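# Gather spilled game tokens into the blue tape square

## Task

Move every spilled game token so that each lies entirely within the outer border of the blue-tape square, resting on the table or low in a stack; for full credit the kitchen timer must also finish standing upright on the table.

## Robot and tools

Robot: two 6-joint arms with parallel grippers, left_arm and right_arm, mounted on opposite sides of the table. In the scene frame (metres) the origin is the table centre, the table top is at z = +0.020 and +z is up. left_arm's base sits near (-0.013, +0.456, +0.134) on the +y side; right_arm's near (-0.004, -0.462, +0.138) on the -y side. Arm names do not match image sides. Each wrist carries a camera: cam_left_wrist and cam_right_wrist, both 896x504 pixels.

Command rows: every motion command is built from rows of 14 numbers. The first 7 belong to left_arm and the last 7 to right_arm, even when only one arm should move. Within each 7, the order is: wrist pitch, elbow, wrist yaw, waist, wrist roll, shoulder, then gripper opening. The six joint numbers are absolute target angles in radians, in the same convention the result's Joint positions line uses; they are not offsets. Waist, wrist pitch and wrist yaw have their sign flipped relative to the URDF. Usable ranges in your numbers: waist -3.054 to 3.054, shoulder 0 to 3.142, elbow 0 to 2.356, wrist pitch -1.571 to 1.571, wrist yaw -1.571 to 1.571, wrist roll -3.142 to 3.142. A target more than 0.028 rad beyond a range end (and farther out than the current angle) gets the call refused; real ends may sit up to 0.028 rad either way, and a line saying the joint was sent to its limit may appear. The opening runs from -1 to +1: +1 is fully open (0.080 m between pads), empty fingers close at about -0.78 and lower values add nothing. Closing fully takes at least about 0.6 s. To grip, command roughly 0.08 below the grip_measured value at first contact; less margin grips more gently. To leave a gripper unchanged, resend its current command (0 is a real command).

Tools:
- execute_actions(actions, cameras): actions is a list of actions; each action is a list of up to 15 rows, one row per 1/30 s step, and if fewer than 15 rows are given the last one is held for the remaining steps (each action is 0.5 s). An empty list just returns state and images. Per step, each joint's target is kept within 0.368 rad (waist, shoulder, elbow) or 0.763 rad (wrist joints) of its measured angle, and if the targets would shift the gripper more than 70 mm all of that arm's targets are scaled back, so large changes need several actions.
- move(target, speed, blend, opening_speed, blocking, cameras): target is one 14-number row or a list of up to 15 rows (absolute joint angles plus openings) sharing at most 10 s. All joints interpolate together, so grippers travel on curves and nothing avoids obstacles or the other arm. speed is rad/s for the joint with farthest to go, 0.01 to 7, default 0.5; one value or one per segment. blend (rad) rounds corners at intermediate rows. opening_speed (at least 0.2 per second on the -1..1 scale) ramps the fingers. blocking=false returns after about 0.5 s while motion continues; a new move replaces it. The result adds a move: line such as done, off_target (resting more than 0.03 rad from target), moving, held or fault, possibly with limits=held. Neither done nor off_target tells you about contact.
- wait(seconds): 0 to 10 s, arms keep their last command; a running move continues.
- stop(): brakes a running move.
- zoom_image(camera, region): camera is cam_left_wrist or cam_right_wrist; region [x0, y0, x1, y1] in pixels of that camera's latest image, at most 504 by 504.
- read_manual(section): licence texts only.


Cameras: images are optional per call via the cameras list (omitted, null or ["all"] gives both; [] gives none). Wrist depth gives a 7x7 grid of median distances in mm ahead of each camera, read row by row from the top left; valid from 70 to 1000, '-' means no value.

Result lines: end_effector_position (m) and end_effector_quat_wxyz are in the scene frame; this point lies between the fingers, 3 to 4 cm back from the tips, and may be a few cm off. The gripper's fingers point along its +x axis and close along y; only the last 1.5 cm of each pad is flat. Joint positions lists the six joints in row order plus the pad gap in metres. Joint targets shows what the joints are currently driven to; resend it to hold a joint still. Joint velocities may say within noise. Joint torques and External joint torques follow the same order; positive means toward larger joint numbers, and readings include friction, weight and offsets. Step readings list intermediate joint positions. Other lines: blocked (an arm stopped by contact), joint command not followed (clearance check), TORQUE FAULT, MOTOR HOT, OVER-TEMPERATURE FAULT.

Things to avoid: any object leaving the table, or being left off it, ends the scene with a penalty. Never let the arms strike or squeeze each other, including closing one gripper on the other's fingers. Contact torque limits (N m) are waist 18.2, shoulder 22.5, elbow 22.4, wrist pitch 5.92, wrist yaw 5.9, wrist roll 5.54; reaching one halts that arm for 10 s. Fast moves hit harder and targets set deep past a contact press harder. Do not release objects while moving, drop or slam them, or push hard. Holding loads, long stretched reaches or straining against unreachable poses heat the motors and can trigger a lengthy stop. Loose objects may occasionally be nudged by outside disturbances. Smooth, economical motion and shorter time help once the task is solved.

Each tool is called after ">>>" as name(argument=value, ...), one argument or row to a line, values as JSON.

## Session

>>> execute_actions(
  actions=[],
)

Scene clock: 0.00 s.
left_arm: end_effector_position=(+0.3345, +0.2300, +0.2265) grip_measured=+0.983 end_effector_quat_wxyz=(+0.856, -0.025, +0.437, -0.276) | right_arm: end_effector_position=(+0.0294, -0.1058, +0.3055) grip_measured=+1.000 end_effector_quat_wxyz=(+0.692, -0.256, +0.197, +0.646)
Joint names: [wrist pitch, elbow, wrist yaw, waist, wrist roll, shoulder]
Joint positions: left_arm=[0.15 0.968 -0.213 -1.054 -0.197 1.668 0.079] | right_arm=[0.185 0.79 -0.02 0.086 -0.11 1.252 0.08]
Joint velocities: within noise
Joint torques (N m): no reading
External joint torques (N m): no reading
Heat: left arm: hottest wrist pitch 28 °C (+0.0 °C/min); right arm: hottest shoulder 27 °C (+0.0 °C/min).
Wrist depth (mm): cam_left_wrist=[- - - - - - - / - - - - - - - / 941 - - - - 425 448 / 881 945 - - 331 361 414 / 850 896 - 278 305 349 382 / - - 236 270 290 93 - / - - 236 255 276 84 -] | cam_right_wrist=[483 503 531 566 593 - - / 438 455 479 504 537 - - / 400 416 436 456 483 501 - / 370 385 400 417 436 449 - / 324 362 368 384 396 421 - / - 86 340 356 369 81 - / - 305 320 332 343 81 -]
Joint targets: left_arm=[0.148 0.972 -0.213 -1.054 -0.196 1.665] | right_arm=[0.182 0.794 -0.020 0.086 -0.110 1.249]
Tool commands: left_gripper/opening=+0.982584 right_gripper/opening=+1.0

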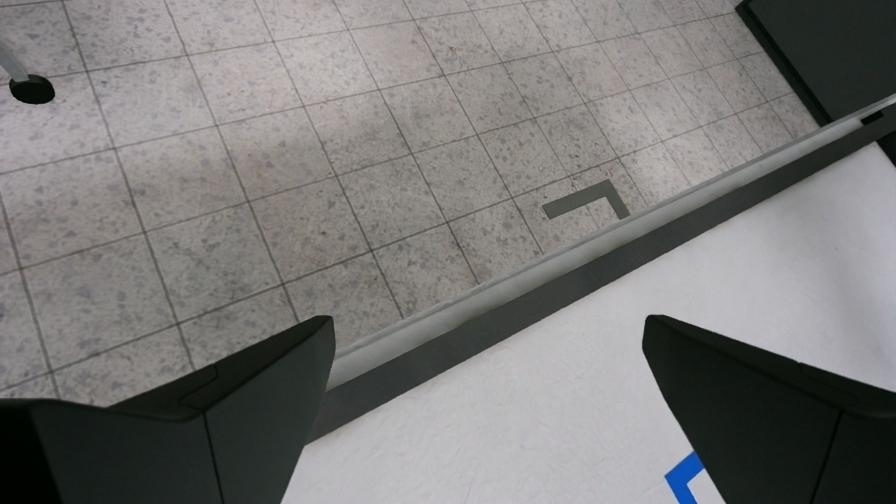

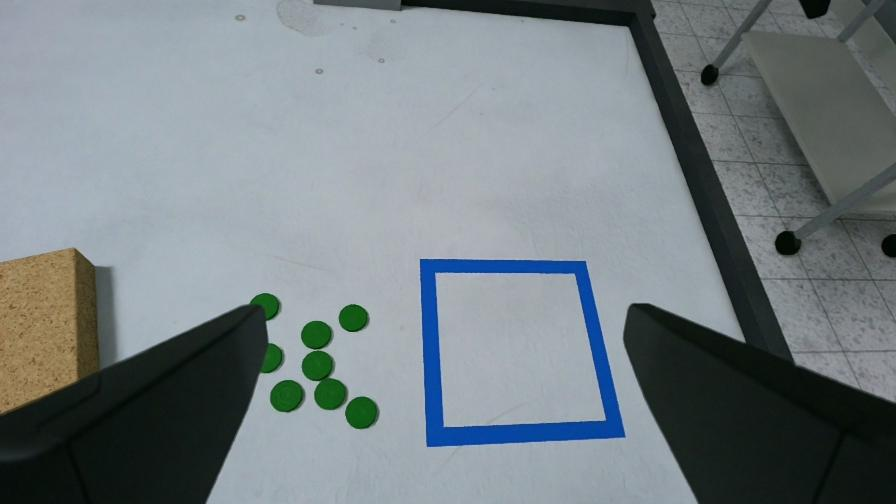

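>>> move(
  target=[1.56, 1.673, 0, 0, 0, 1.143, 0.98, 1.511, 1.753, 0, 0, 0, 1.292, 0.0],
  speed=1.2,
)

>>> zoom_image(
  camera="cam_right_wrist",
  region=[200, 0, 700, 300],
)

Scene clock: 2.03 s.
left_arm: end_effector_position=(-0.0097, +0.2519, +0.4624) grip_measured=+0.983 end_effector_quat_wxyz=(+0.620, +0.346, +0.359, -0.606) | right_arm: end_effector_position=(-0.0032, -0.2143, +0.4665) grip_measured=+0.003 end_effector_quat_wxyz=(+0.611, -0.359, +0.355, +0.610)
Joint names: [wrist pitch, elbow, wrist yaw, waist, wrist roll, shoulder]
Joint positions: left_arm=[1.56 1.661 -0.003 -0.002 -0.007 1.144 0.079] | right_arm=[1.511 1.74 -0.003 0.003 -0.005 1.287 0.035]
Joint velocities: within noise
Joint torques (N m): left_arm=[-1.03 5.86 0.12 0.19 0.26 -1.6] | right_arm=[-0.97 7.03 0.08 -0.25 0.18 -2.05]
External joint torques (N m): left_arm=[0.07 1.09 0.12 0.19 0.26 0.1] | right_arm=[0.11 2.05 0.07 -0.23 0.18 0.93]
Heat: left arm: hottest wrist pitch 28 °C (+0.0 °C/min); right arm: hottest shoulder 27 °C (+0.0 °C/min).
Wrist depth (mm): cam_left_wrist=[- 585 577 575 580 578 - / - 556 561 557 556 557 - / - 535 538 536 534 534 - / - 518 525 523 519 523 - / - 506 510 501 513 512 - / - - 484 491 492 93 - / - - 470 477 474 - -] | cam_right_wrist=[536 536 545 555 566 574 - / 521 524 538 545 554 568 - / 520 523 525 540 546 555 - / 509 516 520 526 537 540 - / 500 506 512 518 529 534 - / 492 - 88 511 78 528 - / - - 500 502 - - -]
Joint targets: left_arm=[1.560 1.673 0.000 0.000 0.000 1.143] | right_arm=[1.511 1.753 0.000 0.000 0.000 1.292]
move: done

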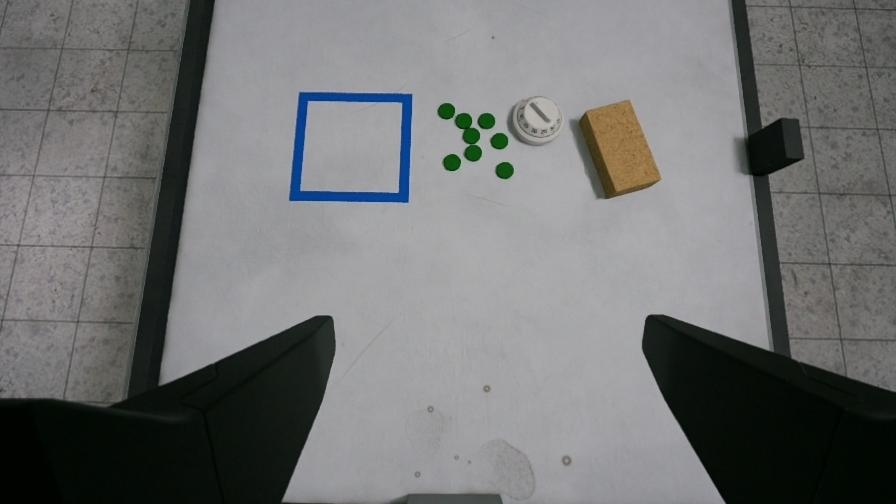

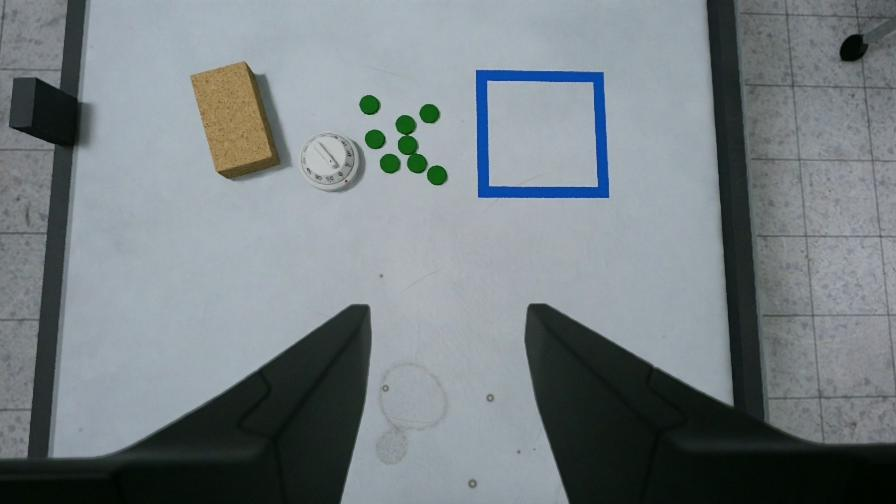

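Scaled by 1.008 from the camera's 896x504 image, which has a finer 1280x720 frame.

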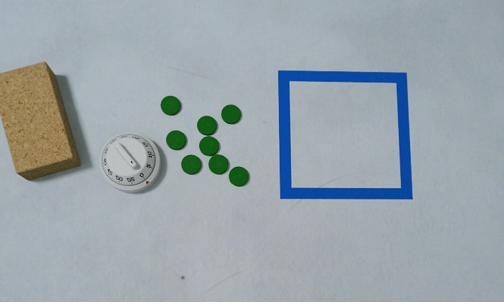

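>>> move(
  target=[1.56, 1.673, 0, 0, 0, 1.143, 0.98, 0.766, 1.543, 0, 0.0287, 1.543, 2.3626, -0.1],
  speed=1.2,
)

Scene clock: 9.57 s.
left_arm: end_effector_position=(-0.0096, +0.2519, +0.4623) grip_measured=+0.983 end_effector_quat_wxyz=(+0.620, +0.346, +0.359, -0.606) | right_arm: end_effector_position=(+0.0067, -0.0454, +0.0735) grip_measured=-0.098 end_effector_quat_wxyz=(+0.707, -0.006, +0.707, -0.001)
Joint names: [wrist pitch, elbow, wrist yaw, waist, wrist roll, shoulder]
Joint positions: left_arm=[1.561 1.661 -0.003 -0.002 -0.007 1.144 0.079] | right_arm=[0.768 1.543 -0.001 0.026 1.539 2.356 0.031]
Joint velocities: within noise
Joint torques (N m): left_arm=[-1.05 5.87 0.12 0.18 0.25 -1.75] | right_arm=[-0.18 4.78 -0.02 0.03 0.16 -7.56]
External joint torques (N m): left_arm=[0.02 1.08 0.12 0.16 0.25 0.08] | right_arm=[0.09 0.22 0.03 0.06 0.16 2.08]
Heat: left arm: hottest wrist pitch 29 °C (+6.3 °C/min); right arm: hottest shoulder 28 °C (+6.3 °C/min).
Wrist depth (mm): cam_left_wrist=[- 577 576 339 575 574 - / - 556 552 440 552 561 - / - 537 533 535 536 531 - / - 512 521 519 520 519 - / - 506 508 504 507 513 - / - - 482 492 495 93 - / - - 469 478 477 - -] | cam_right_wrist=[- 91 93 - 96 98 101 / - 95 97 99 - 104 107 / - 102 103 105 109 110 113 / - 106 109 110 114 116 120 / 108 111 113 119 120 125 127 / 118 - 80 126 79 132 139 / - - - 134 - - -]
Joint targets: left_arm=[1.560 1.673 0.000 0.000 0.000 1.143] | right_arm=[0.766 1.543 0.000 0.029 1.543 2.363]
move: done

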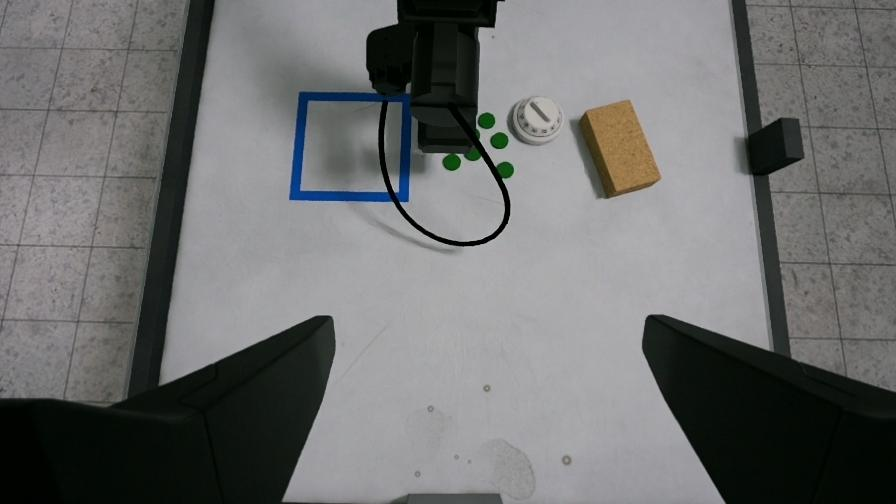

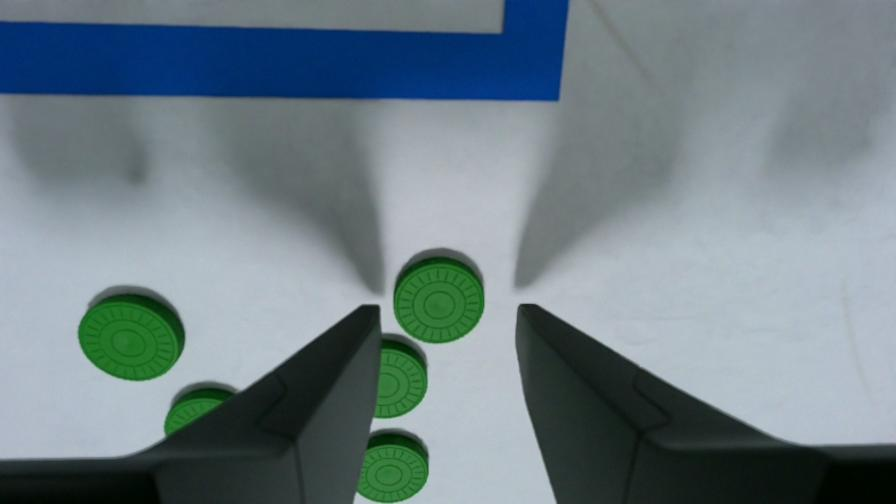

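>>> move(
  target=[
    [1.56, 1.673, 0, 0, 0, 1.143, 0.98, 0.731, 1.5295, 0, 0.0316, 1.543, 2.3851, -0.12],
    [1.56, 1.673, 0, 0, 0, 1.143, 0.98, 0.731, 1.5295, 0, 0.0316, 1.543, 2.3851, -0.37],
    [1.56, 1.673, 0, 0, 0, 1.143, 0.98, 0.8224, 1.5625, 0, 0.0316, 1.543, 2.3109, -0.37],
    [1.56, 1.673, 0, 0, 0, 1.143, 0.98, 0.9422, 1.8407, 0, 0.399, 1.1726, 2.4693, -0.37],
    [1.56, 1.673, 0, 0, 0, 1.143, 0.98, 0.872, 1.811, 0, 0.399, 1.1726, 2.5246, -0.37],
  ],
  speed=[0.25, 0.3, 0.4, 0.9, 0.25],
  blend=[0, 0, 0.02, 0.01, 0],
  opening_speed=1.0,
)

Scene clock: 13.43 s.
left_arm: end_effector_position=(-0.0096, +0.2519, +0.4623) grip_measured=+0.983 end_effector_quat_wxyz=(+0.620, +0.346, +0.359, -0.606) | right_arm: end_effector_position=(+0.1738, -0.0377, +0.0670) grip_measured=-0.355 end_effector_quat_wxyz=(+0.707, +0.001, +0.708, -0.002)
Joint names: [wrist pitch, elbow, wrist yaw, waist, wrist roll, shoulder]
Joint positions: left_arm=[1.561 1.661 -0.003 -0.002 -0.007 1.144 0.079] | right_arm=[0.874 1.816 0.001 0.399 1.177 2.514 0.019]
Joint velocities: within noise
Joint torques (N m): left_arm=[-1.04 5.86 0.08 0.26 0.26 -1.68] | right_arm=[-0.19 4.64 -0.08 -0.08 -0.15 -8.1]
External joint torques (N m): left_arm=[0.04 1.11 0.08 0.25 0.26 0.04] | right_arm=[0.09 -0.21 -0.04 -0.06 -0.15 2.61]
Heat: left arm: hottest wrist pitch 29 °C (+4.5 °C/min); right arm: hottest shoulder 29 °C (+8.9 °C/min).
Wrist depth (mm): cam_left_wrist=[- 347 469 583 578 578 - / - 529 530 552 556 557 - / - 533 533 535 536 535 - / - 514 519 524 518 520 - / - 506 509 504 508 511 - / - - 486 492 491 93 - / - - 472 476 479 - -] | cam_right_wrist=[- 83 - 85 87 89 91 / - 87 88 92 92 93 96 / - 92 94 95 98 98 102 / - 96 99 102 103 108 108 / - 104 104 104 109 115 117 / 109 110 - 115 82 121 125 / - - - 127 - - -]
Joint targets: left_arm=[1.560 1.673 0.000 0.000 0.000 1.143] | right_arm=[0.872 1.811 0.000 0.399 1.173 2.524]
move: done

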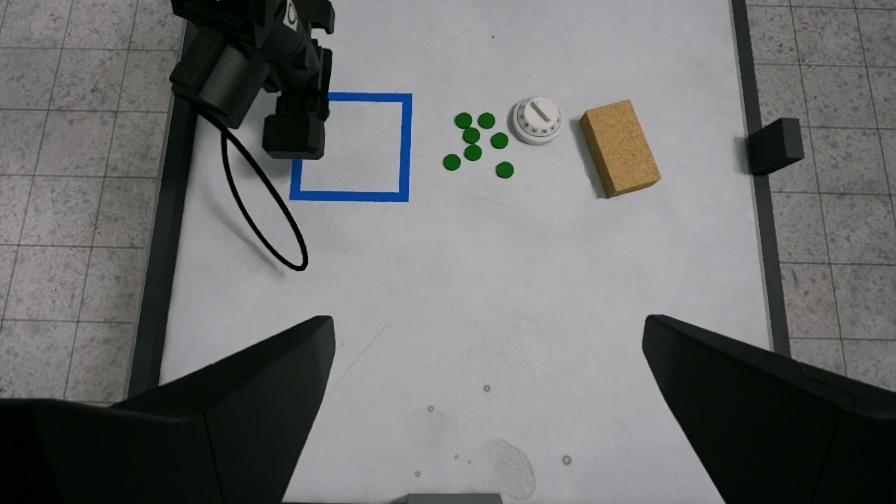

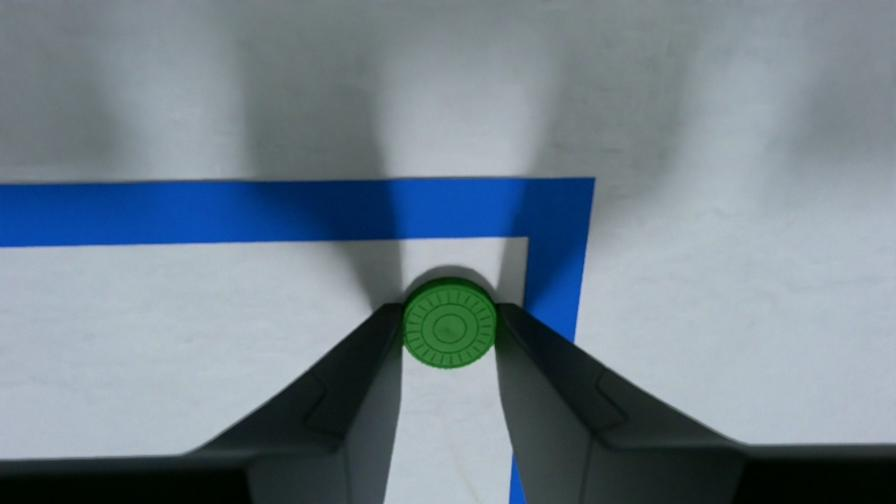

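>>> move(
  target=[
    [1.56, 1.673, 0, 0, 0, 1.143, 0.98, 0.872, 1.811, 0, 0.399, 1.1726, 2.5246, -0.22],
    [1.56, 1.673, 0, 0, 0, 1.143, 0.98, 0.9422, 1.8407, 0, 0.399, 1.1726, 2.4693, -0.12],
    [1.56, 1.673, 0, 0, 0, 1.143, 0.98, 0.8039, 1.6236, 0, -0.022, 2.382, 2.3765, -0.12],
  ],
  speed=[0.3, 0.4, 0.9],
  opening_speed=1.0,
)

>>> zoom_image(
  camera="cam_left_wrist",
  region=[270, 70, 530, 220],
)

Scene clock: 17.43 s.
left_arm: end_effector_position=(-0.0096, +0.2519, +0.4623) grip_measured=+0.983 end_effector_quat_wxyz=(+0.620, +0.346, +0.359, -0.606) | right_arm: end_effector_position=(-0.0141, -0.0304, +0.0751) grip_measured=-0.123 end_effector_quat_wxyz=(+0.654, +0.268, +0.653, -0.271)
Joint names: [wrist pitch, elbow, wrist yaw, waist, wrist roll, shoulder]
Joint positions: left_arm=[1.561 1.661 -0.003 -0.002 -0.007 1.144 0.079] | right_arm=[0.806 1.63 0.001 -0.022 2.377 2.398 0.029]
Joint velocities: within noise
Joint torques (N m): left_arm=[-1.04 5.87 0.09 0.29 0.26 -1.62] | right_arm=[-0.16 4.28 -0.08 -0.05 0.17 -10.63]
External joint torques (N m): left_arm=[0.04 1.09 0.09 0.28 0.26 0.15] | right_arm=[0.04 -0.27 -0.05 0.04 0.17 -0.79]
Heat: left arm: hottest wrist pitch 30 °C (+6.9 °C/min); right arm: hottest shoulder 31 °C (+13.8 °C/min).
Wrist depth (mm): cam_left_wrist=[- 582 572 342 570 577 - / - 554 558 371 555 554 - / - 534 539 534 535 536 - / - 517 519 520 520 518 - / - 505 507 510 511 512 - / - - 488 491 490 94 - / - - 469 476 477 - -] | cam_right_wrist=[- 94 95 - 97 99 101 / - 98 99 100 - 104 107 / 101 103 104 107 110 110 112 / 108 108 111 111 115 116 118 / 113 115 114 116 120 124 126 / 120 120 77 123 78 131 137 / - - - 133 - - -]
Joint targets: left_arm=[1.560 1.673 0.000 0.000 0.000 1.143] | right_arm=[0.804 1.624 0.000 -0.022 2.382 2.377]
move: done

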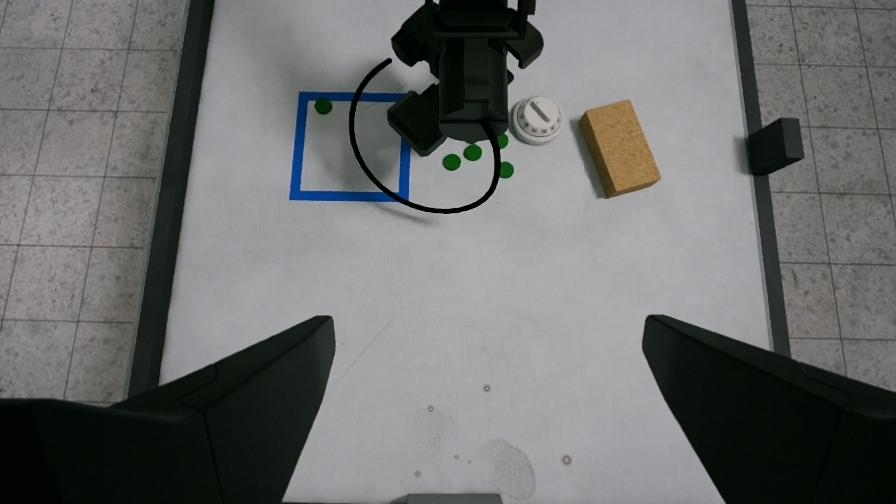

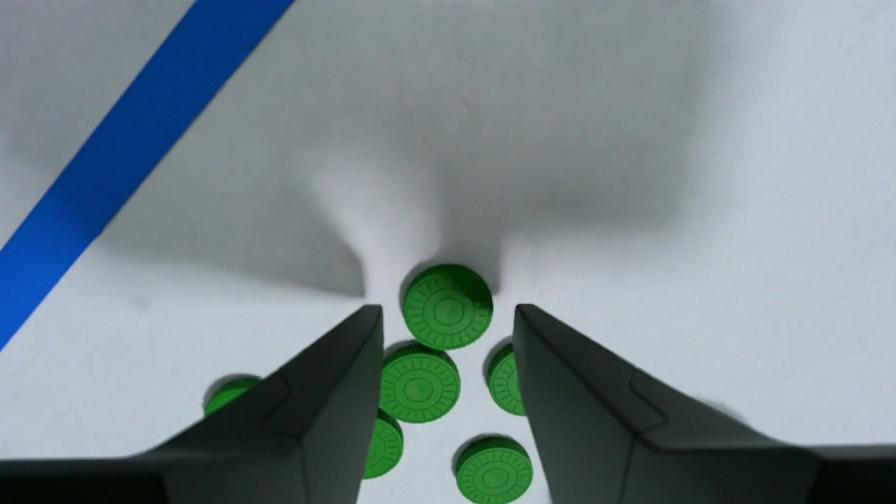

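Scaled by 1.938 from the camera's 896x504 image, which has a finer 1280x720 frame.

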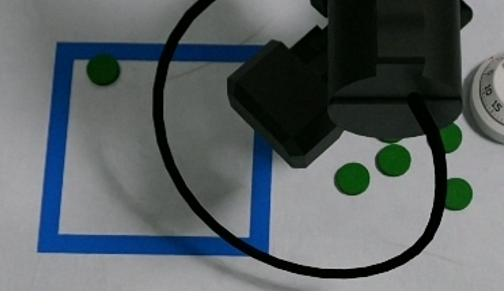

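>>> move(
  target=[
    [1.56, 1.673, 0, 0, 0, 1.143, 0.98, 0.768, 1.6044, 0, -0.0225, 2.382, 2.4225, -0.12],
    [1.56, 1.673, 0, 0, 0, 1.143, 0.98, 0.768, 1.6044, 0, -0.0225, 2.382, 2.4225, -0.37],
    [1.56, 1.673, 0, 0, 0, 1.143, 0.98, 0.8592, 1.6387, 0, -0.0225, 2.382, 2.3503, -0.37],
    [1.56, 1.673, 0, 0, 0, 1.143, 0.98, 0.9031, 1.7607, 0, 0.337, 1.234, 2.4284, -0.37],
    [1.56, 1.673, 0, 0, 0, 1.143, 0.98, 0.8326, 1.7319, 0, 0.337, 1.234, 2.4856, -0.37],
    [1.56, 1.673, 0, 0, 0, 1.143, 0.98, 0.8326, 1.7319, 0, 0.337, 1.234, 2.4856, -0.22],
    [1.56, 1.673, 0, 0, 0, 1.143, 0.98, 0.9031, 1.7607, 0, 0.337, 1.234, 2.4284, -0.12],
    [1.56, 1.673, 0, 0, 0, 1.143, 0.98, 0.8073, 1.6319, 0, -0.095, 1.6695, 2.3814, -0.12],
  ],
  speed=[0.25, 0.3, 0.4, 0.9, 0.25, 0.3, 0.4, 0.9],
  blend=[0, 0, 0.02, 0.01, 0, 0, 0, 0],
  opening_speed=1.0,
)

Scene clock: 25.50 s.
left_arm: end_effector_position=(-0.0096, +0.2519, +0.4623) grip_measured=+0.983 end_effector_quat_wxyz=(+0.620, +0.346, +0.359, -0.606) | right_arm: end_effector_position=(-0.0457, -0.0312, +0.0748) grip_measured=-0.123 end_effector_quat_wxyz=(+0.707, -0.002, +0.707, -0.001)
Joint names: [wrist pitch, elbow, wrist yaw, waist, wrist roll, shoulder]
Joint positions: left_arm=[1.561 1.661 -0.003 -0.002 -0.007 1.144 0.079] | right_arm=[0.81 1.638 0.001 -0.095 1.665 2.403 0.029]
Joint velocities: within noise
Joint torques (N m): left_arm=[-1.05 5.95 0.1 0.26 0.26 -1.67] | right_arm=[-0.22 4.38 -0.09 -0.18 0.16 -10.7]
External joint torques (N m): left_arm=[0.06 1.2 0.11 0.25 0.25 -0.03] | right_arm=[0.05 -0.31 -0.04 -0.14 0.16 -0.69]
Heat: left arm: hottest wrist pitch 30 °C (+4.7 °C/min); right arm: hottest shoulder 34 °C (+16.5 °C/min).
Wrist depth (mm): cam_left_wrist=[- 582 574 439 567 578 - / - 557 558 440 529 555 - / - 538 535 535 532 539 - / - 518 519 518 521 519 - / - 509 507 508 506 509 - / - - 488 491 491 93 - / - - 473 478 479 - -] | cam_right_wrist=[- 91 93 - 96 98 101 / - 94 98 99 - 104 107 / - 100 102 105 109 110 113 / - 104 107 110 114 116 120 / 113 114 113 115 120 125 127 / 118 115 78 125 78 131 139 / - - - 115 - - -]
Joint targets: left_arm=[1.560 1.673 0.000 0.000 0.000 1.143] | right_arm=[0.807 1.632 0.000 -0.095 1.670 2.381]
move: done

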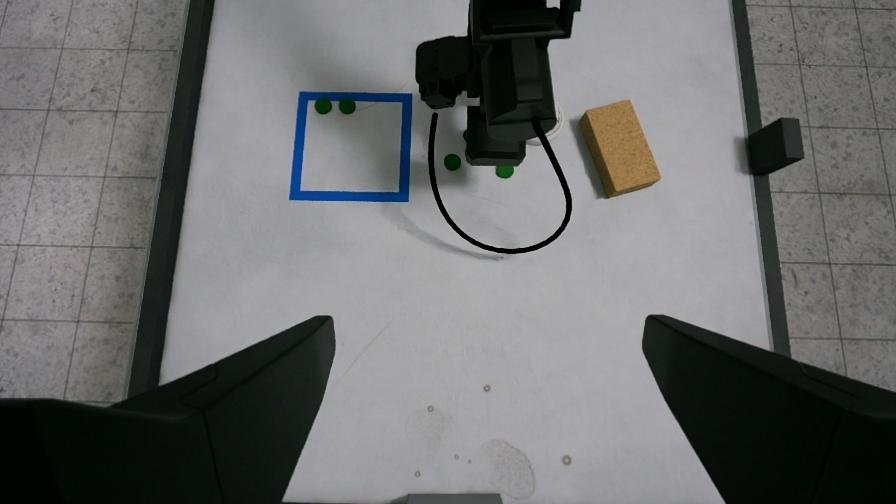

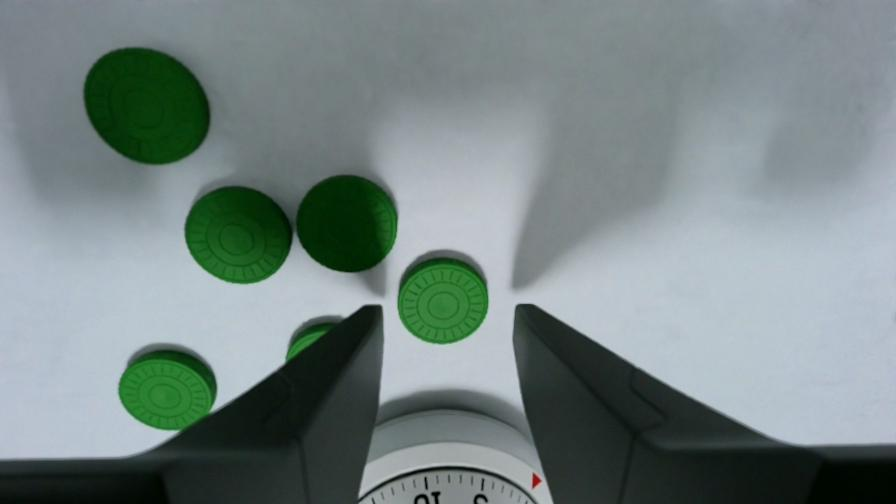

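>>> move(
  target=[1.56, 1.673, 0, 0, 0, 1.143, 0.98, 0.8703, 1.7806, 0, -0.045, 0.042, 2.4801, -0.12],
  speed=1.0,
  cameras=["cam_right_wrist"],
)

Scene clock: 28.40 s.
left_arm: end_effector_position=(-0.0096, +0.2519, +0.4623) grip_measured=+0.983 end_effector_quat_wxyz=(+0.620, +0.346, +0.359, -0.606) | right_arm: end_effector_position=(-0.0261, -0.0092, +0.0763) grip_measured=-0.122 end_effector_quat_wxyz=(+0.500, -0.500, +0.499, +0.501)
Joint names: [wrist pitch, elbow, wrist yaw, waist, wrist roll, shoulder]
Joint positions: left_arm=[1.561 1.661 -0.003 -0.002 -0.007 1.144 0.079] | right_arm=[0.869 1.768 0.001 -0.047 0.046 2.469 0.029]
Joint velocities: within noise
Joint torques (N m): left_arm=[-1.05 5.87 0.09 0.26 0.26 -1.67] | right_arm=[0.01 6.75 -0.04 0.18 -0.12 -7.75]
External joint torques (N m): left_arm=[0.04 1.14 0.09 0.25 0.26 -0.01] | right_arm=[0.37 1.74 -0.04 0.15 -0.12 2.94]
Heat: left arm: hottest wrist pitch 30 °C (+4.2 °C/min); right arm: hottest shoulder 34 °C (+14.8 °C/min).
Wrist depth (mm): cam_left_wrist=[- 575 576 336 577 579 - / - 554 558 447 524 558 - / - 539 540 535 533 533 - / - 520 519 521 516 524 - / - 506 509 504 514 510 - / - - 485 495 492 94 - / - - 471 476 476 - -] | cam_right_wrist=[- 89 92 - 94 95 97 / - 92 98 98 98 101 103 / 101 102 103 102 102 107 109 / 106 108 109 110 113 113 116 / - 105 110 116 120 124 125 / - 99 78 128 78 131 138 / - - - 139 - - -]
Joint targets: left_arm=[1.560 1.673 0.000 0.000 0.000 1.143] | right_arm=[0.870 1.781 0.000 -0.045 0.042 2.480]
move: done
Images, in order (width x height): cam_right_wrist 896x504.

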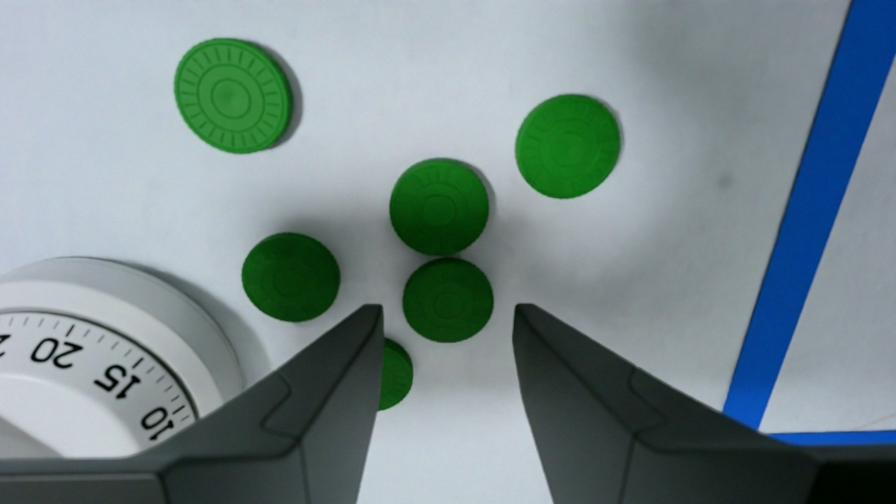

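>>> move(
  target=[
    [1.56, 1.673, 0, 0, 0, 1.143, 0.98, 0.852, 1.789, 0, -0.046, 0.042, 2.5047, -0.13],
    [1.56, 1.673, 0, 0, 0, 1.143, 0.98, 0.852, 1.789, 0, -0.046, 0.042, 2.5047, -0.37],
    [1.56, 1.673, 0, 0, 0, 1.143, 0.98, 0.940, 1.8075, 0, -0.046, 0.042, 2.4383, -0.37],
    [1.56, 1.673, 0, 0, 0, 1.143, 0.98, 0.8725, 1.6977, 0, 0.2725, 1.299, 2.396, -0.37],
    [1.56, 1.673, 0, 0, 0, 1.143, 0.98, 0.801, 1.6697, 0, 0.2725, 1.299, 2.4549, -0.37],
    [1.56, 1.673, 0, 0, 0, 1.143, 0.98, 0.801, 1.6697, 0, 0.2725, 1.299, 2.4549, -0.22],
    [1.56, 1.673, 0, 0, 0, 1.143, 0.98, 0.8725, 1.6977, 0, 0.2725, 1.299, 2.396, -0.12],
    [1.56, 1.673, 0, 0, 0, 1.143, 0.98, 0.8088, 1.6351, 0, -0.0955, 1.932, 2.3831, -0.12],
  ],
  speed=[0.25, 0.3, 0.4, 0.9, 0.25, 0.3, 0.4, 0.9],
  blend=[0, 0, 0.02, 0.01, 0, 0, 0, 0],
  opening_speed=1.0,
)

Scene clock: 36.47 s.
left_arm: end_effector_position=(-0.0096, +0.2519, +0.4623) grip_measured=+0.983 end_effector_quat_wxyz=(+0.620, +0.346, +0.359, -0.606) | right_arm: end_effector_position=(-0.0458, -0.0307, +0.0747) grip_measured=-0.123 end_effector_quat_wxyz=(+0.701, +0.090, +0.701, -0.094)
Joint names: [wrist pitch, elbow, wrist yaw, waist, wrist roll, shoulder]
Joint positions: left_arm=[1.561 1.661 -0.003 -0.002 -0.007 1.144 0.079] | right_arm=[0.811 1.641 0.001 -0.095 1.927 2.405 0.029]
Joint velocities: within noise
Joint torques (N m): left_arm=[-1.05 5.86 0.12 0.23 0.27 -1.59] | right_arm=[-0.2 4.36 -0.1 -0.03 0.16 -10.68]
External joint torques (N m): left_arm=[0.02 1.12 0.11 0.24 0.27 0.13] | right_arm=[0.05 -0.3 -0.05 0.01 0.16 -0.69]
Heat: left arm: hottest wrist pitch 30 °C (+3.3 °C/min); right arm: hottest shoulder 37 °C (+16.5 °C/min).
Wrist depth (mm): cam_left_wrist=[- 579 582 439 575 578 - / - 557 556 545 531 552 - / - 535 536 534 542 533 - / - 517 520 517 522 523 - / - 502 511 509 509 509 - / - - 485 489 493 93 - / - - 472 477 476 - -] | cam_right_wrist=[- 92 93 - 97 98 101 / - 96 98 99 - 104 107 / - 101 103 106 109 110 113 / 106 106 110 110 114 116 119 / 113 112 111 115 119 124 127 / 119 119 78 125 78 131 138 / - - - 116 - - -]
Joint targets: left_arm=[1.560 1.673 0.000 0.000 0.000 1.143] | right_arm=[0.809 1.635 0.000 -0.096 1.932 2.383]
move: done

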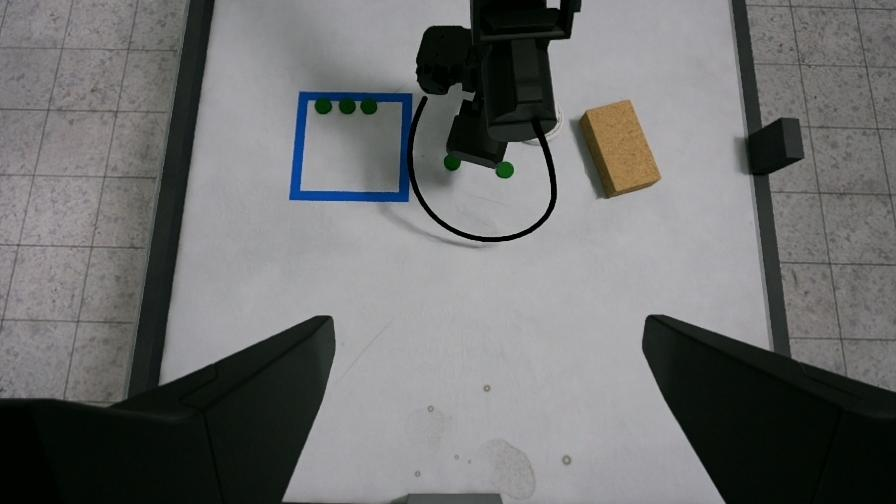

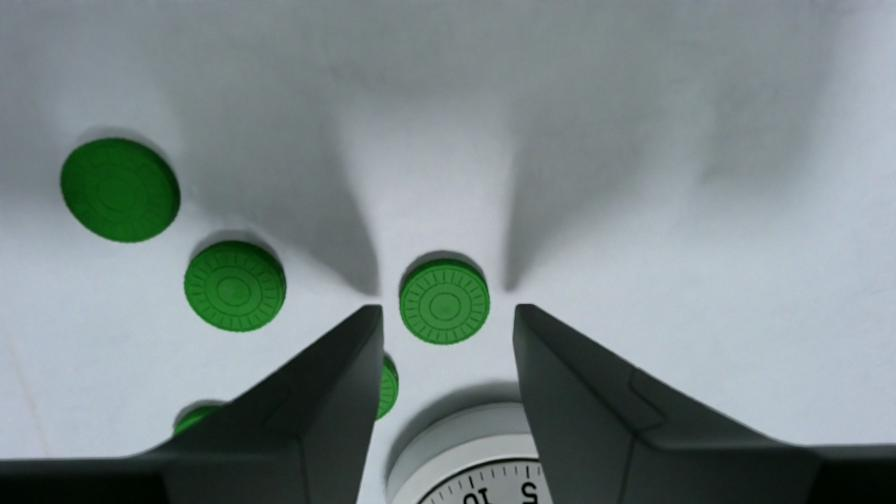

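>>> move(
  target=[
    [1.56,1.673,0,0,0,1.143,0.98,0.779,1.626,0,-0.0955,1.932,2.4335,-0.12],
    [1.56,1.673,0,0,0,1.143,0.98,0.779,1.626,0,-0.0955,1.932,2.4335,-0.37],
    [1.56,1.673,0,0,0,1.143,0.98,0.869,1.673,0,-0.0955,1.932,2.341,-0.37],
    [1.56,1.673,0,0,0,1.143,0.98,0.848,1.662,0,0.2058,1.3605,2.3535,-0.37],
    [1.56,1.673,0,0,0,1.143,0.98,0.777,1.6225,0,0.2058,1.3605,2.4317,-0.37],
    [1.56,1.673,0,0,0,1.143,0.98,0.777,1.6225,0,0.2058,1.3605,2.4317,-0.22],
    [1.56,1.673,0,0,0,1.143,0.98,0.848,1.662,0,0.2058,1.3605,2.3515,-0.12],
    [1.56,1.673,0,0,0,1.143,0.98,0.9676,1.9736,0,-0.051,1.6257,2.5743,-0.12],
  ],
  speed=[0.25,0.3,0.4,0.9,0.25,0.3,0.4,0.9],
  blend=[0,0,0.02,0.01,0,0,0,0],
  opening_speed=1.0,
)

Scene clock: 44.50 s.
left_arm: end_effector_position=(-0.0096, +0.2519, +0.4623) grip_measured=+0.983 end_effector_quat_wxyz=(+0.620, +0.346, +0.359, -0.606) | right_arm: end_effector_position=(-0.0294, +0.0154, +0.0787) grip_measured=-0.123 end_effector_quat_wxyz=(+0.707, +0.000, +0.707, +0.002)
Joint names: [wrist pitch, elbow, wrist yaw, waist, wrist roll, shoulder]
Joint positions: left_arm=[1.561 1.661 -0.003 -0.002 -0.007 1.144 0.079] | right_arm=[0.966 1.962 0 -0.052 1.622 2.564 0.029]
Joint velocities: within noise
Joint torques (N m): left_arm=[-1.06 5.87 0.11 0.2 0.26 -1.67] | right_arm=[0.07 6.85 -0.07 0.05 0.14 -8.25]
External joint torques (N m): left_arm=[0.02 1.09 0.12 0.19 0.26 0.1] | right_arm=[0.34 1.79 -0.03 0.24 0.14 2.85]
Heat: left arm: hottest wrist pitch 31 °C (+4.0 °C/min); right arm: hottest shoulder 39 °C (+16.2 °C/min).
Wrist depth (mm): cam_left_wrist=[- 578 579 333 569 577 - / - 555 555 413 535 559 - / - 539 541 535 531 537 - / - 519 519 522 519 521 - / - 506 510 503 513 510 - / - - 489 490 488 93 - / - - 470 477 479 - -] | cam_right_wrist=[- 94 95 - 98 99 101 / - 98 99 100 - 105 108 / 102 103 104 106 111 112 114 / 108 109 111 112 116 118 122 / 114 115 115 117 122 126 129 / 121 121 78 128 78 134 140 / - - - 137 - - -]
Joint targets: left_arm=[1.560 1.673 0.000 0.000 0.000 1.143] | right_arm=[0.968 1.973 0.000 -0.051 1.626 2.574]
move: done

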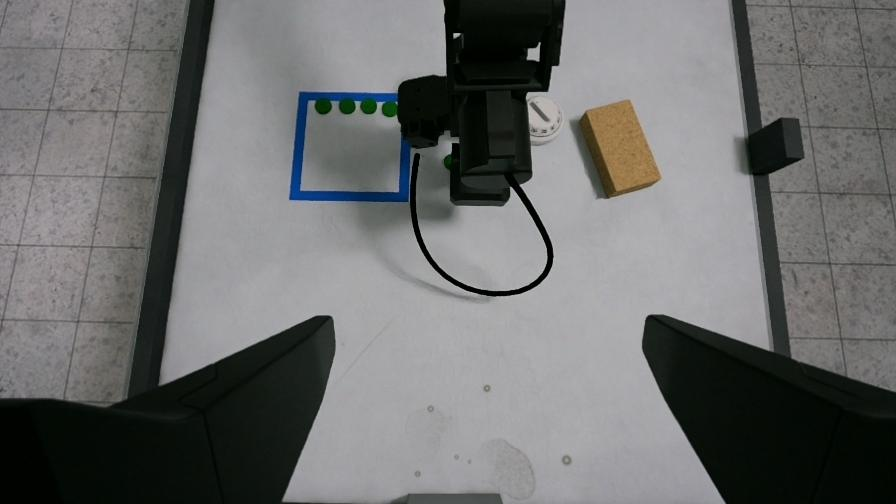

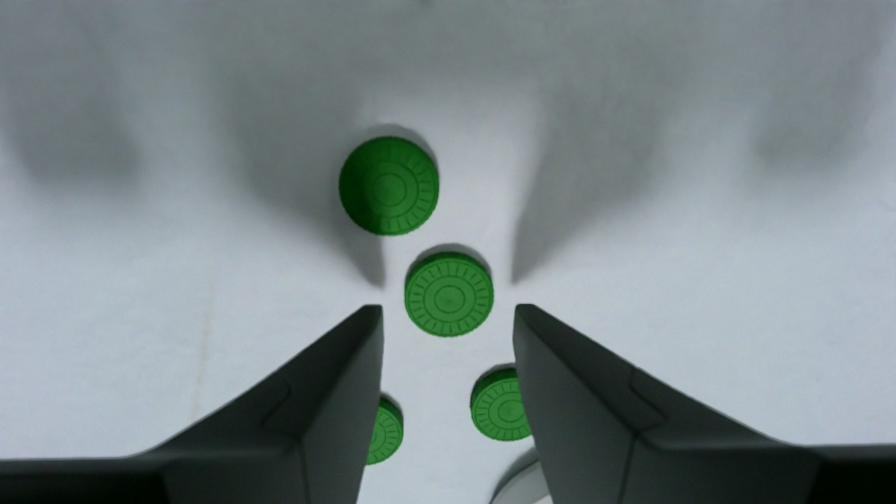

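>>> move(
  target=[
    [1.56,1.673,0,0,0,1.143,0.98,0.943,1.9495,0,-0.0487,1.626,2.593,-0.12],
    [1.56,1.673,0,0,0,1.143,0.98,0.943,1.9495,0,-0.0487,1.626,2.593,-0.37],
    [1.56,1.673,0,0,0,1.143,0.98,1.026,2.002,0,-0.0487,1.626,2.513,-0.37],
    [1.56,1.673,0,0,0,1.143,0.98,1.095,2.165,0,0.3689,1.1974,2.638,-0.37],
    [1.56,1.673,0,0,0,1.143,0.98,1.027,2.115,0,0.3689,1.1974,2.6745,-0.37],
    [1.56,1.673,0,0,0,1.143,0.98,1.027,2.115,0,0.3689,1.1974,2.6745,-0.22],
    [1.56,1.673,0,0,0,1.143,0.98,1.095,2.165,0,0.3689,1.1974,2.607,-0.12],
    [1.56,1.673,0,0,0,1.143,0.98,1.024,2.067,0,0.006,1.569,2.63,-0.12],
  ],
  speed=[0.25,0.3,0.4,0.9,0.25,0.3,0.4,0.9],
  blend=[0,0,0.02,0.01,0,0,0,0],
  opening_speed=1.0,
)

Scene clock: 51.90 s.
left_arm: end_effector_position=(-0.0096, +0.2519, +0.4623) grip_measured=+0.983 end_effector_quat_wxyz=(+0.620, +0.346, +0.359, -0.606) | right_arm: end_effector_position=(-0.0020, +0.0264, +0.0769) grip_measured=-0.123 end_effector_quat_wxyz=(+0.707, -0.003, +0.707, -0.002)
Joint names: [wrist pitch, elbow, wrist yaw, waist, wrist roll, shoulder]
Joint positions: left_arm=[1.561 1.661 -0.003 -0.002 -0.007 1.144 0.079] | right_arm=[1.026 2.073 0 0.005 1.565 2.625 0.029]
Joint velocities: within noise
Joint torques (N m): left_arm=[-1.04 5.93 0.11 0.25 0.27 -1.76] | right_arm=[-0.2 4.8 -0.05 -0.02 0.14 -9.06]
External joint torques (N m): left_arm=[0.04 1.17 0.11 0.25 0.27 -0.08] | right_arm=[0.06 -0.29 -0.01 0.02 0.14 2.25]
Heat: left arm: hottest wrist pitch 31 °C (+3.5 °C/min); right arm: hottest shoulder 41 °C (+16.2 °C/min).
Wrist depth (mm): cam_left_wrist=[- 580 575 272 578 574 - / - 554 554 316 545 564 - / - 538 538 431 535 531 - / - 519 521 520 522 526 - / - 504 506 507 507 512 - / - - 490 490 491 93 - / - - 472 472 475 - -] | cam_right_wrist=[- 90 92 - 96 98 100 / - 95 97 99 100 103 107 / - 101 102 105 108 110 112 / - 106 109 110 114 115 120 / 112 112 112 114 120 125 127 / 117 118 77 125 78 132 138 / - - - 134 - - -]
Joint targets: left_arm=[1.560 1.673 0.000 0.000 0.000 1.143] | right_arm=[1.024 2.067 0.000 0.006 1.569 2.630]
move: done

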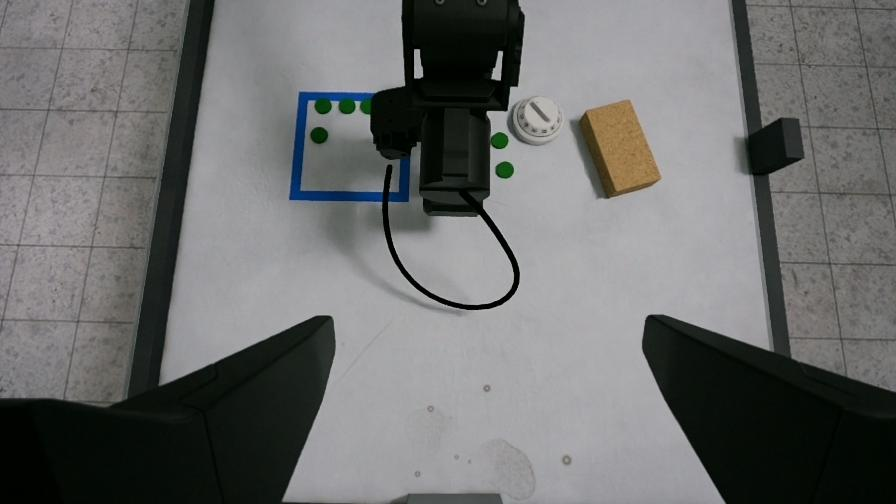

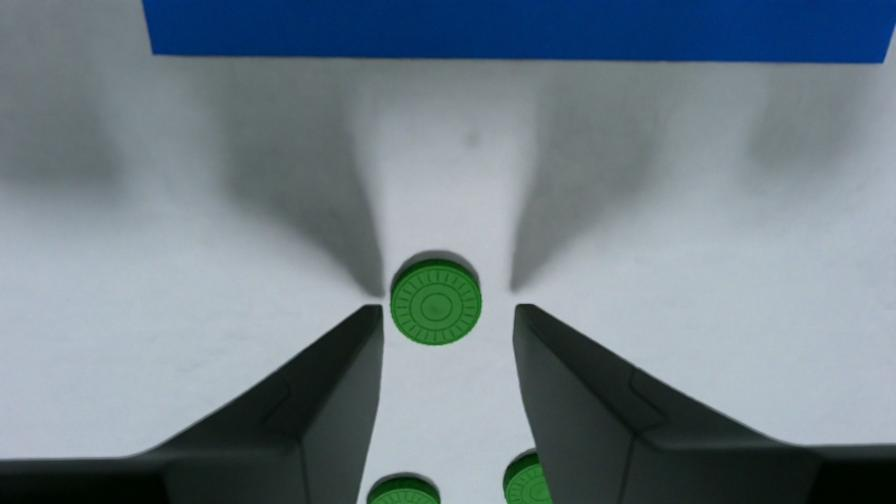

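>>> move(
  target=[
    [1.56,1.673,0,0,0,1.143,0.98,1.004,2.087,0,0.0075,1.569,2.6525,-0.12],
    [1.56,1.673,0,0,0,1.143,0.98,1.004,2.087,0,0.0075,1.569,2.6525,-0.37],
    [1.56,1.673,0,0,0,1.143,0.98,1.088,2.1275,0,0.0075,1.569,2.5765,-0.37],
    [1.56,1.673,0,0,0,1.143,0.98,1.0457,2.047,0,0.3111,1.2552,2.557,-0.37],
    [1.56,1.673,0,0,0,1.143,0.98,0.978,2.0185,0,0.3111,1.2552,2.627,-0.37],
    [1.56,1.673,0,0,0,1.143,0.98,0.978,2.0185,0,0.3111,1.2552,2.627,-0.22],
    [1.56,1.673,0,0,0,1.143,0.98,1.0457,2.065,0,0.3111,1.2552,2.557,-0.12],
    [1.56,1.673,0,0,0,1.143,0.98,1.099,2.234,0,-0.126,1.7009,2.7037,-0.12],
  ],
  speed=[0.25,0.3,0.4,0.9,0.25,0.3,0.4,0.9],
  blend=[0,0,0.02,0.01,0,0,0,0],
  opening_speed=1.0,
)

Scene clock: 59.97 s.
left_arm: end_effector_position=(-0.0096, +0.2519, +0.4623) grip_measured=+0.983 end_effector_quat_wxyz=(+0.620, +0.346, +0.359, -0.606) | right_arm: end_effector_position=(-0.0683, +0.0383, +0.0807) grip_measured=-0.123 end_effector_quat_wxyz=(+0.707, +0.000, +0.707, +0.002)
Joint names: [wrist pitch, elbow, wrist yaw, waist, wrist roll, shoulder]
Joint positions: left_arm=[1.561 1.661 -0.003 -0.002 -0.007 1.144 0.079] | right_arm=[1.098 2.222 0 -0.126 1.696 2.693 0.029]
Joint velocities: within noise
Joint torques (N m): left_arm=[-1.04 5.87 0.11 0.28 0.25 -1.71] | right_arm=[0.07 7.15 -0.07 -0.05 0.15 -8.73]
External joint torques (N m): left_arm=[0.05 1.11 0.11 0.29 0.25 -0.01] | right_arm=[0.33 1.95 -0.03 0.08 0.15 2.95]
Heat: left arm: hottest wrist pitch 31 °C (+3.0 °C/min); right arm: hottest shoulder 43 °C (+16.0 °C/min).
Wrist depth (mm): cam_left_wrist=[- 583 584 575 265 576 - / - 553 557 550 311 559 - / - 535 535 535 334 539 - / - 517 522 519 521 525 - / - 501 506 503 506 513 - / - - 484 491 489 94 - / - - 475 474 474 - -] | cam_right_wrist=[- 94 96 - 98 100 101 / - 99 100 101 - 106 108 / - 103 105 109 111 112 115 / 108 109 112 113 115 118 122 / 115 117 115 118 122 125 129 / 122 122 78 129 78 - 139 / - - - 138 - - -]
Joint targets: left_arm=[1.560 1.673 0.000 0.000 0.000 1.143] | right_arm=[1.099 2.234 0.000 -0.126 1.701 2.704]
move: done

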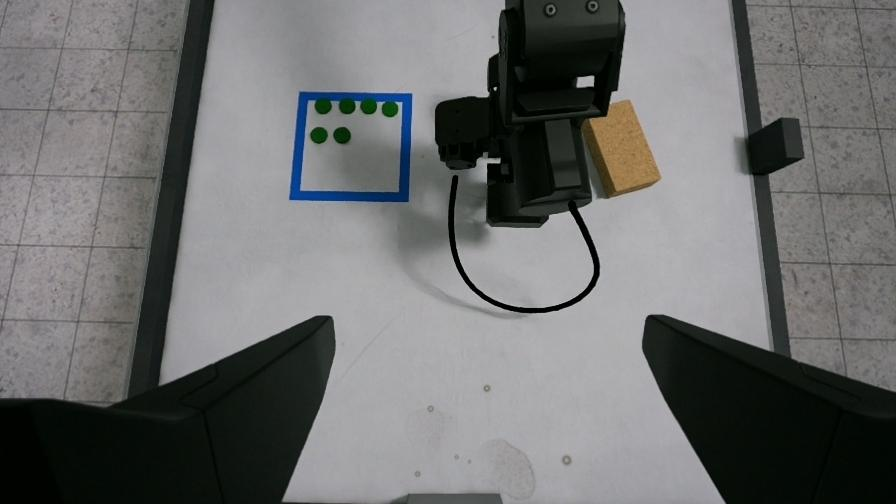

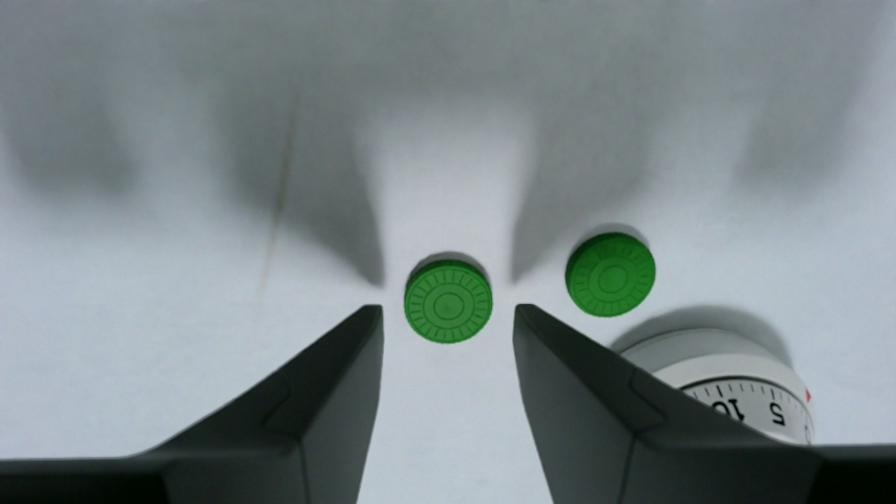

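>>> move(
  target=[
    [1.56,1.673,0,0,0,1.143,0.98,1.0754,2.2107,0,-0.126,1.7009,2.7216,-0.12],
    [1.56,1.673,0,0,0,1.143,0.98,1.0754,2.2107,0,-0.126,1.7009,2.7216,-0.37],
    [1.56,1.673,0,0,0,1.143,0.98,1.162,2.2756,0,-0.126,1.7009,2.651,-0.37],
    [1.56,1.673,0,0,0,1.143,0.98,1.0085,1.972,0,0.2512,1.3151,2.519,-0.37],
    [1.56,1.673,0,0,0,1.143,0.98,0.941,1.9454,0,0.2512,1.3151,2.5908,-0.37],
    [1.56,1.673,0,0,0,1.143,0.98,0.941,1.9454,0,0.2512,1.3151,2.5908,-0.22],
    [1.56,1.673,0,0,0,1.143,0.98,1.0085,1.990,0,0.2512,1.3151,2.519,-0.12],
    [1.56,1.673,0,0,0,1.143,0.98,0.917,1.855,0,-0.1218,1.165,2.493,-0.12],
  ],
  speed=[0.25,0.3,0.4,0.9,0.25,0.3,0.4,0.9],
  blend=[0,0,0.02,0.01,0,0,0,0],
  opening_speed=1.0,
)

Scene clock: 67.37 s.
left_arm: end_effector_position=(-0.0096, +0.2519, +0.4623) grip_measured=+0.983 end_effector_quat_wxyz=(+0.620, +0.346, +0.359, -0.606) | right_arm: end_effector_position=(-0.0611, -0.0012, +0.0765) grip_measured=-0.123 end_effector_quat_wxyz=(+0.683, -0.185, +0.683, +0.182)
Joint names: [wrist pitch, elbow, wrist yaw, waist, wrist roll, shoulder]
Joint positions: left_arm=[1.561 1.661 -0.003 -0.002 -0.007 1.144 0.079] | right_arm=[0.919 1.861 0 -0.122 1.17 2.516 0.029]
Joint velocities: within noise
Joint torques (N m): left_arm=[-1.05 5.93 0.1 0.26 0.26 -1.7] | right_arm=[-0.24 4.64 -0.04 0.03 -0.15 -11.47]
External joint torques (N m): left_arm=[0.05 1.19 0.11 0.25 0.26 -0.05] | right_arm=[0.05 -0.38 0.01 0.07 -0.15 -0.55]
Heat: left arm: hottest wrist pitch 31 °C (+2.0 °C/min); right arm: hottest shoulder 44 °C (+17.2 °C/min).
Wrist depth (mm): cam_left_wrist=[- 578 577 567 318 577 - / - 554 553 429 519 554 - / - 534 536 534 528 535 - / - 516 523 520 522 519 - / - 504 508 503 507 510 - / - - 490 491 486 93 - / - - 471 479 475 - -] | cam_right_wrist=[- 90 92 - 96 97 100 / - 95 97 99 - 103 106 / - 102 103 105 109 110 112 / - 107 107 111 115 116 120 / 113 114 110 118 120 125 128 / 119 119 78 124 78 133 140 / - - - 111 - - -]
Joint targets: left_arm=[1.560 1.673 0.000 0.000 0.000 1.143] | right_arm=[0.917 1.855 0.000 -0.122 1.165 2.493]
move: done

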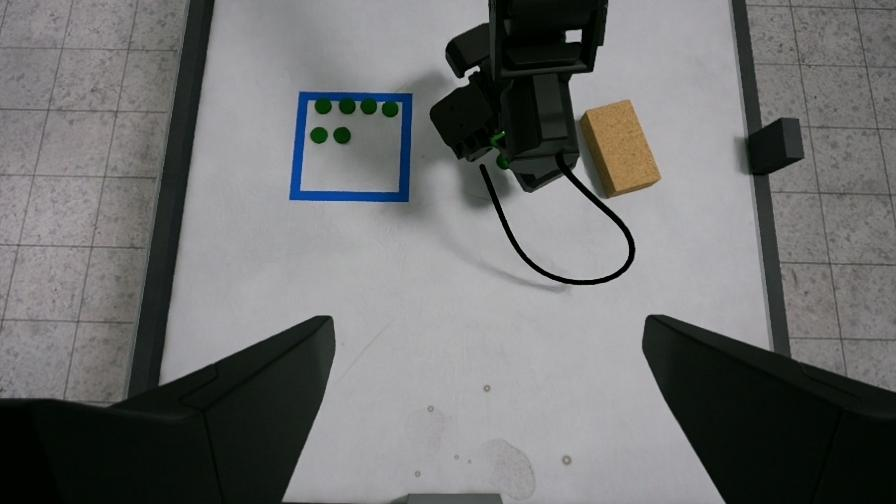

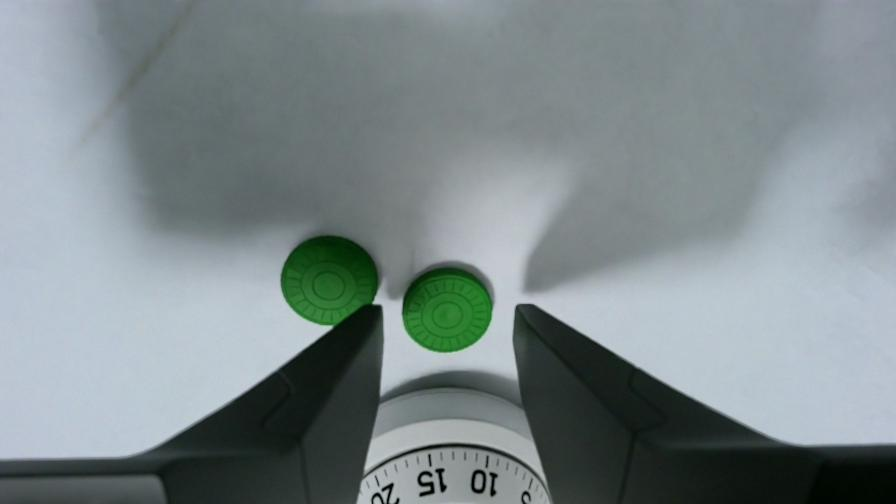

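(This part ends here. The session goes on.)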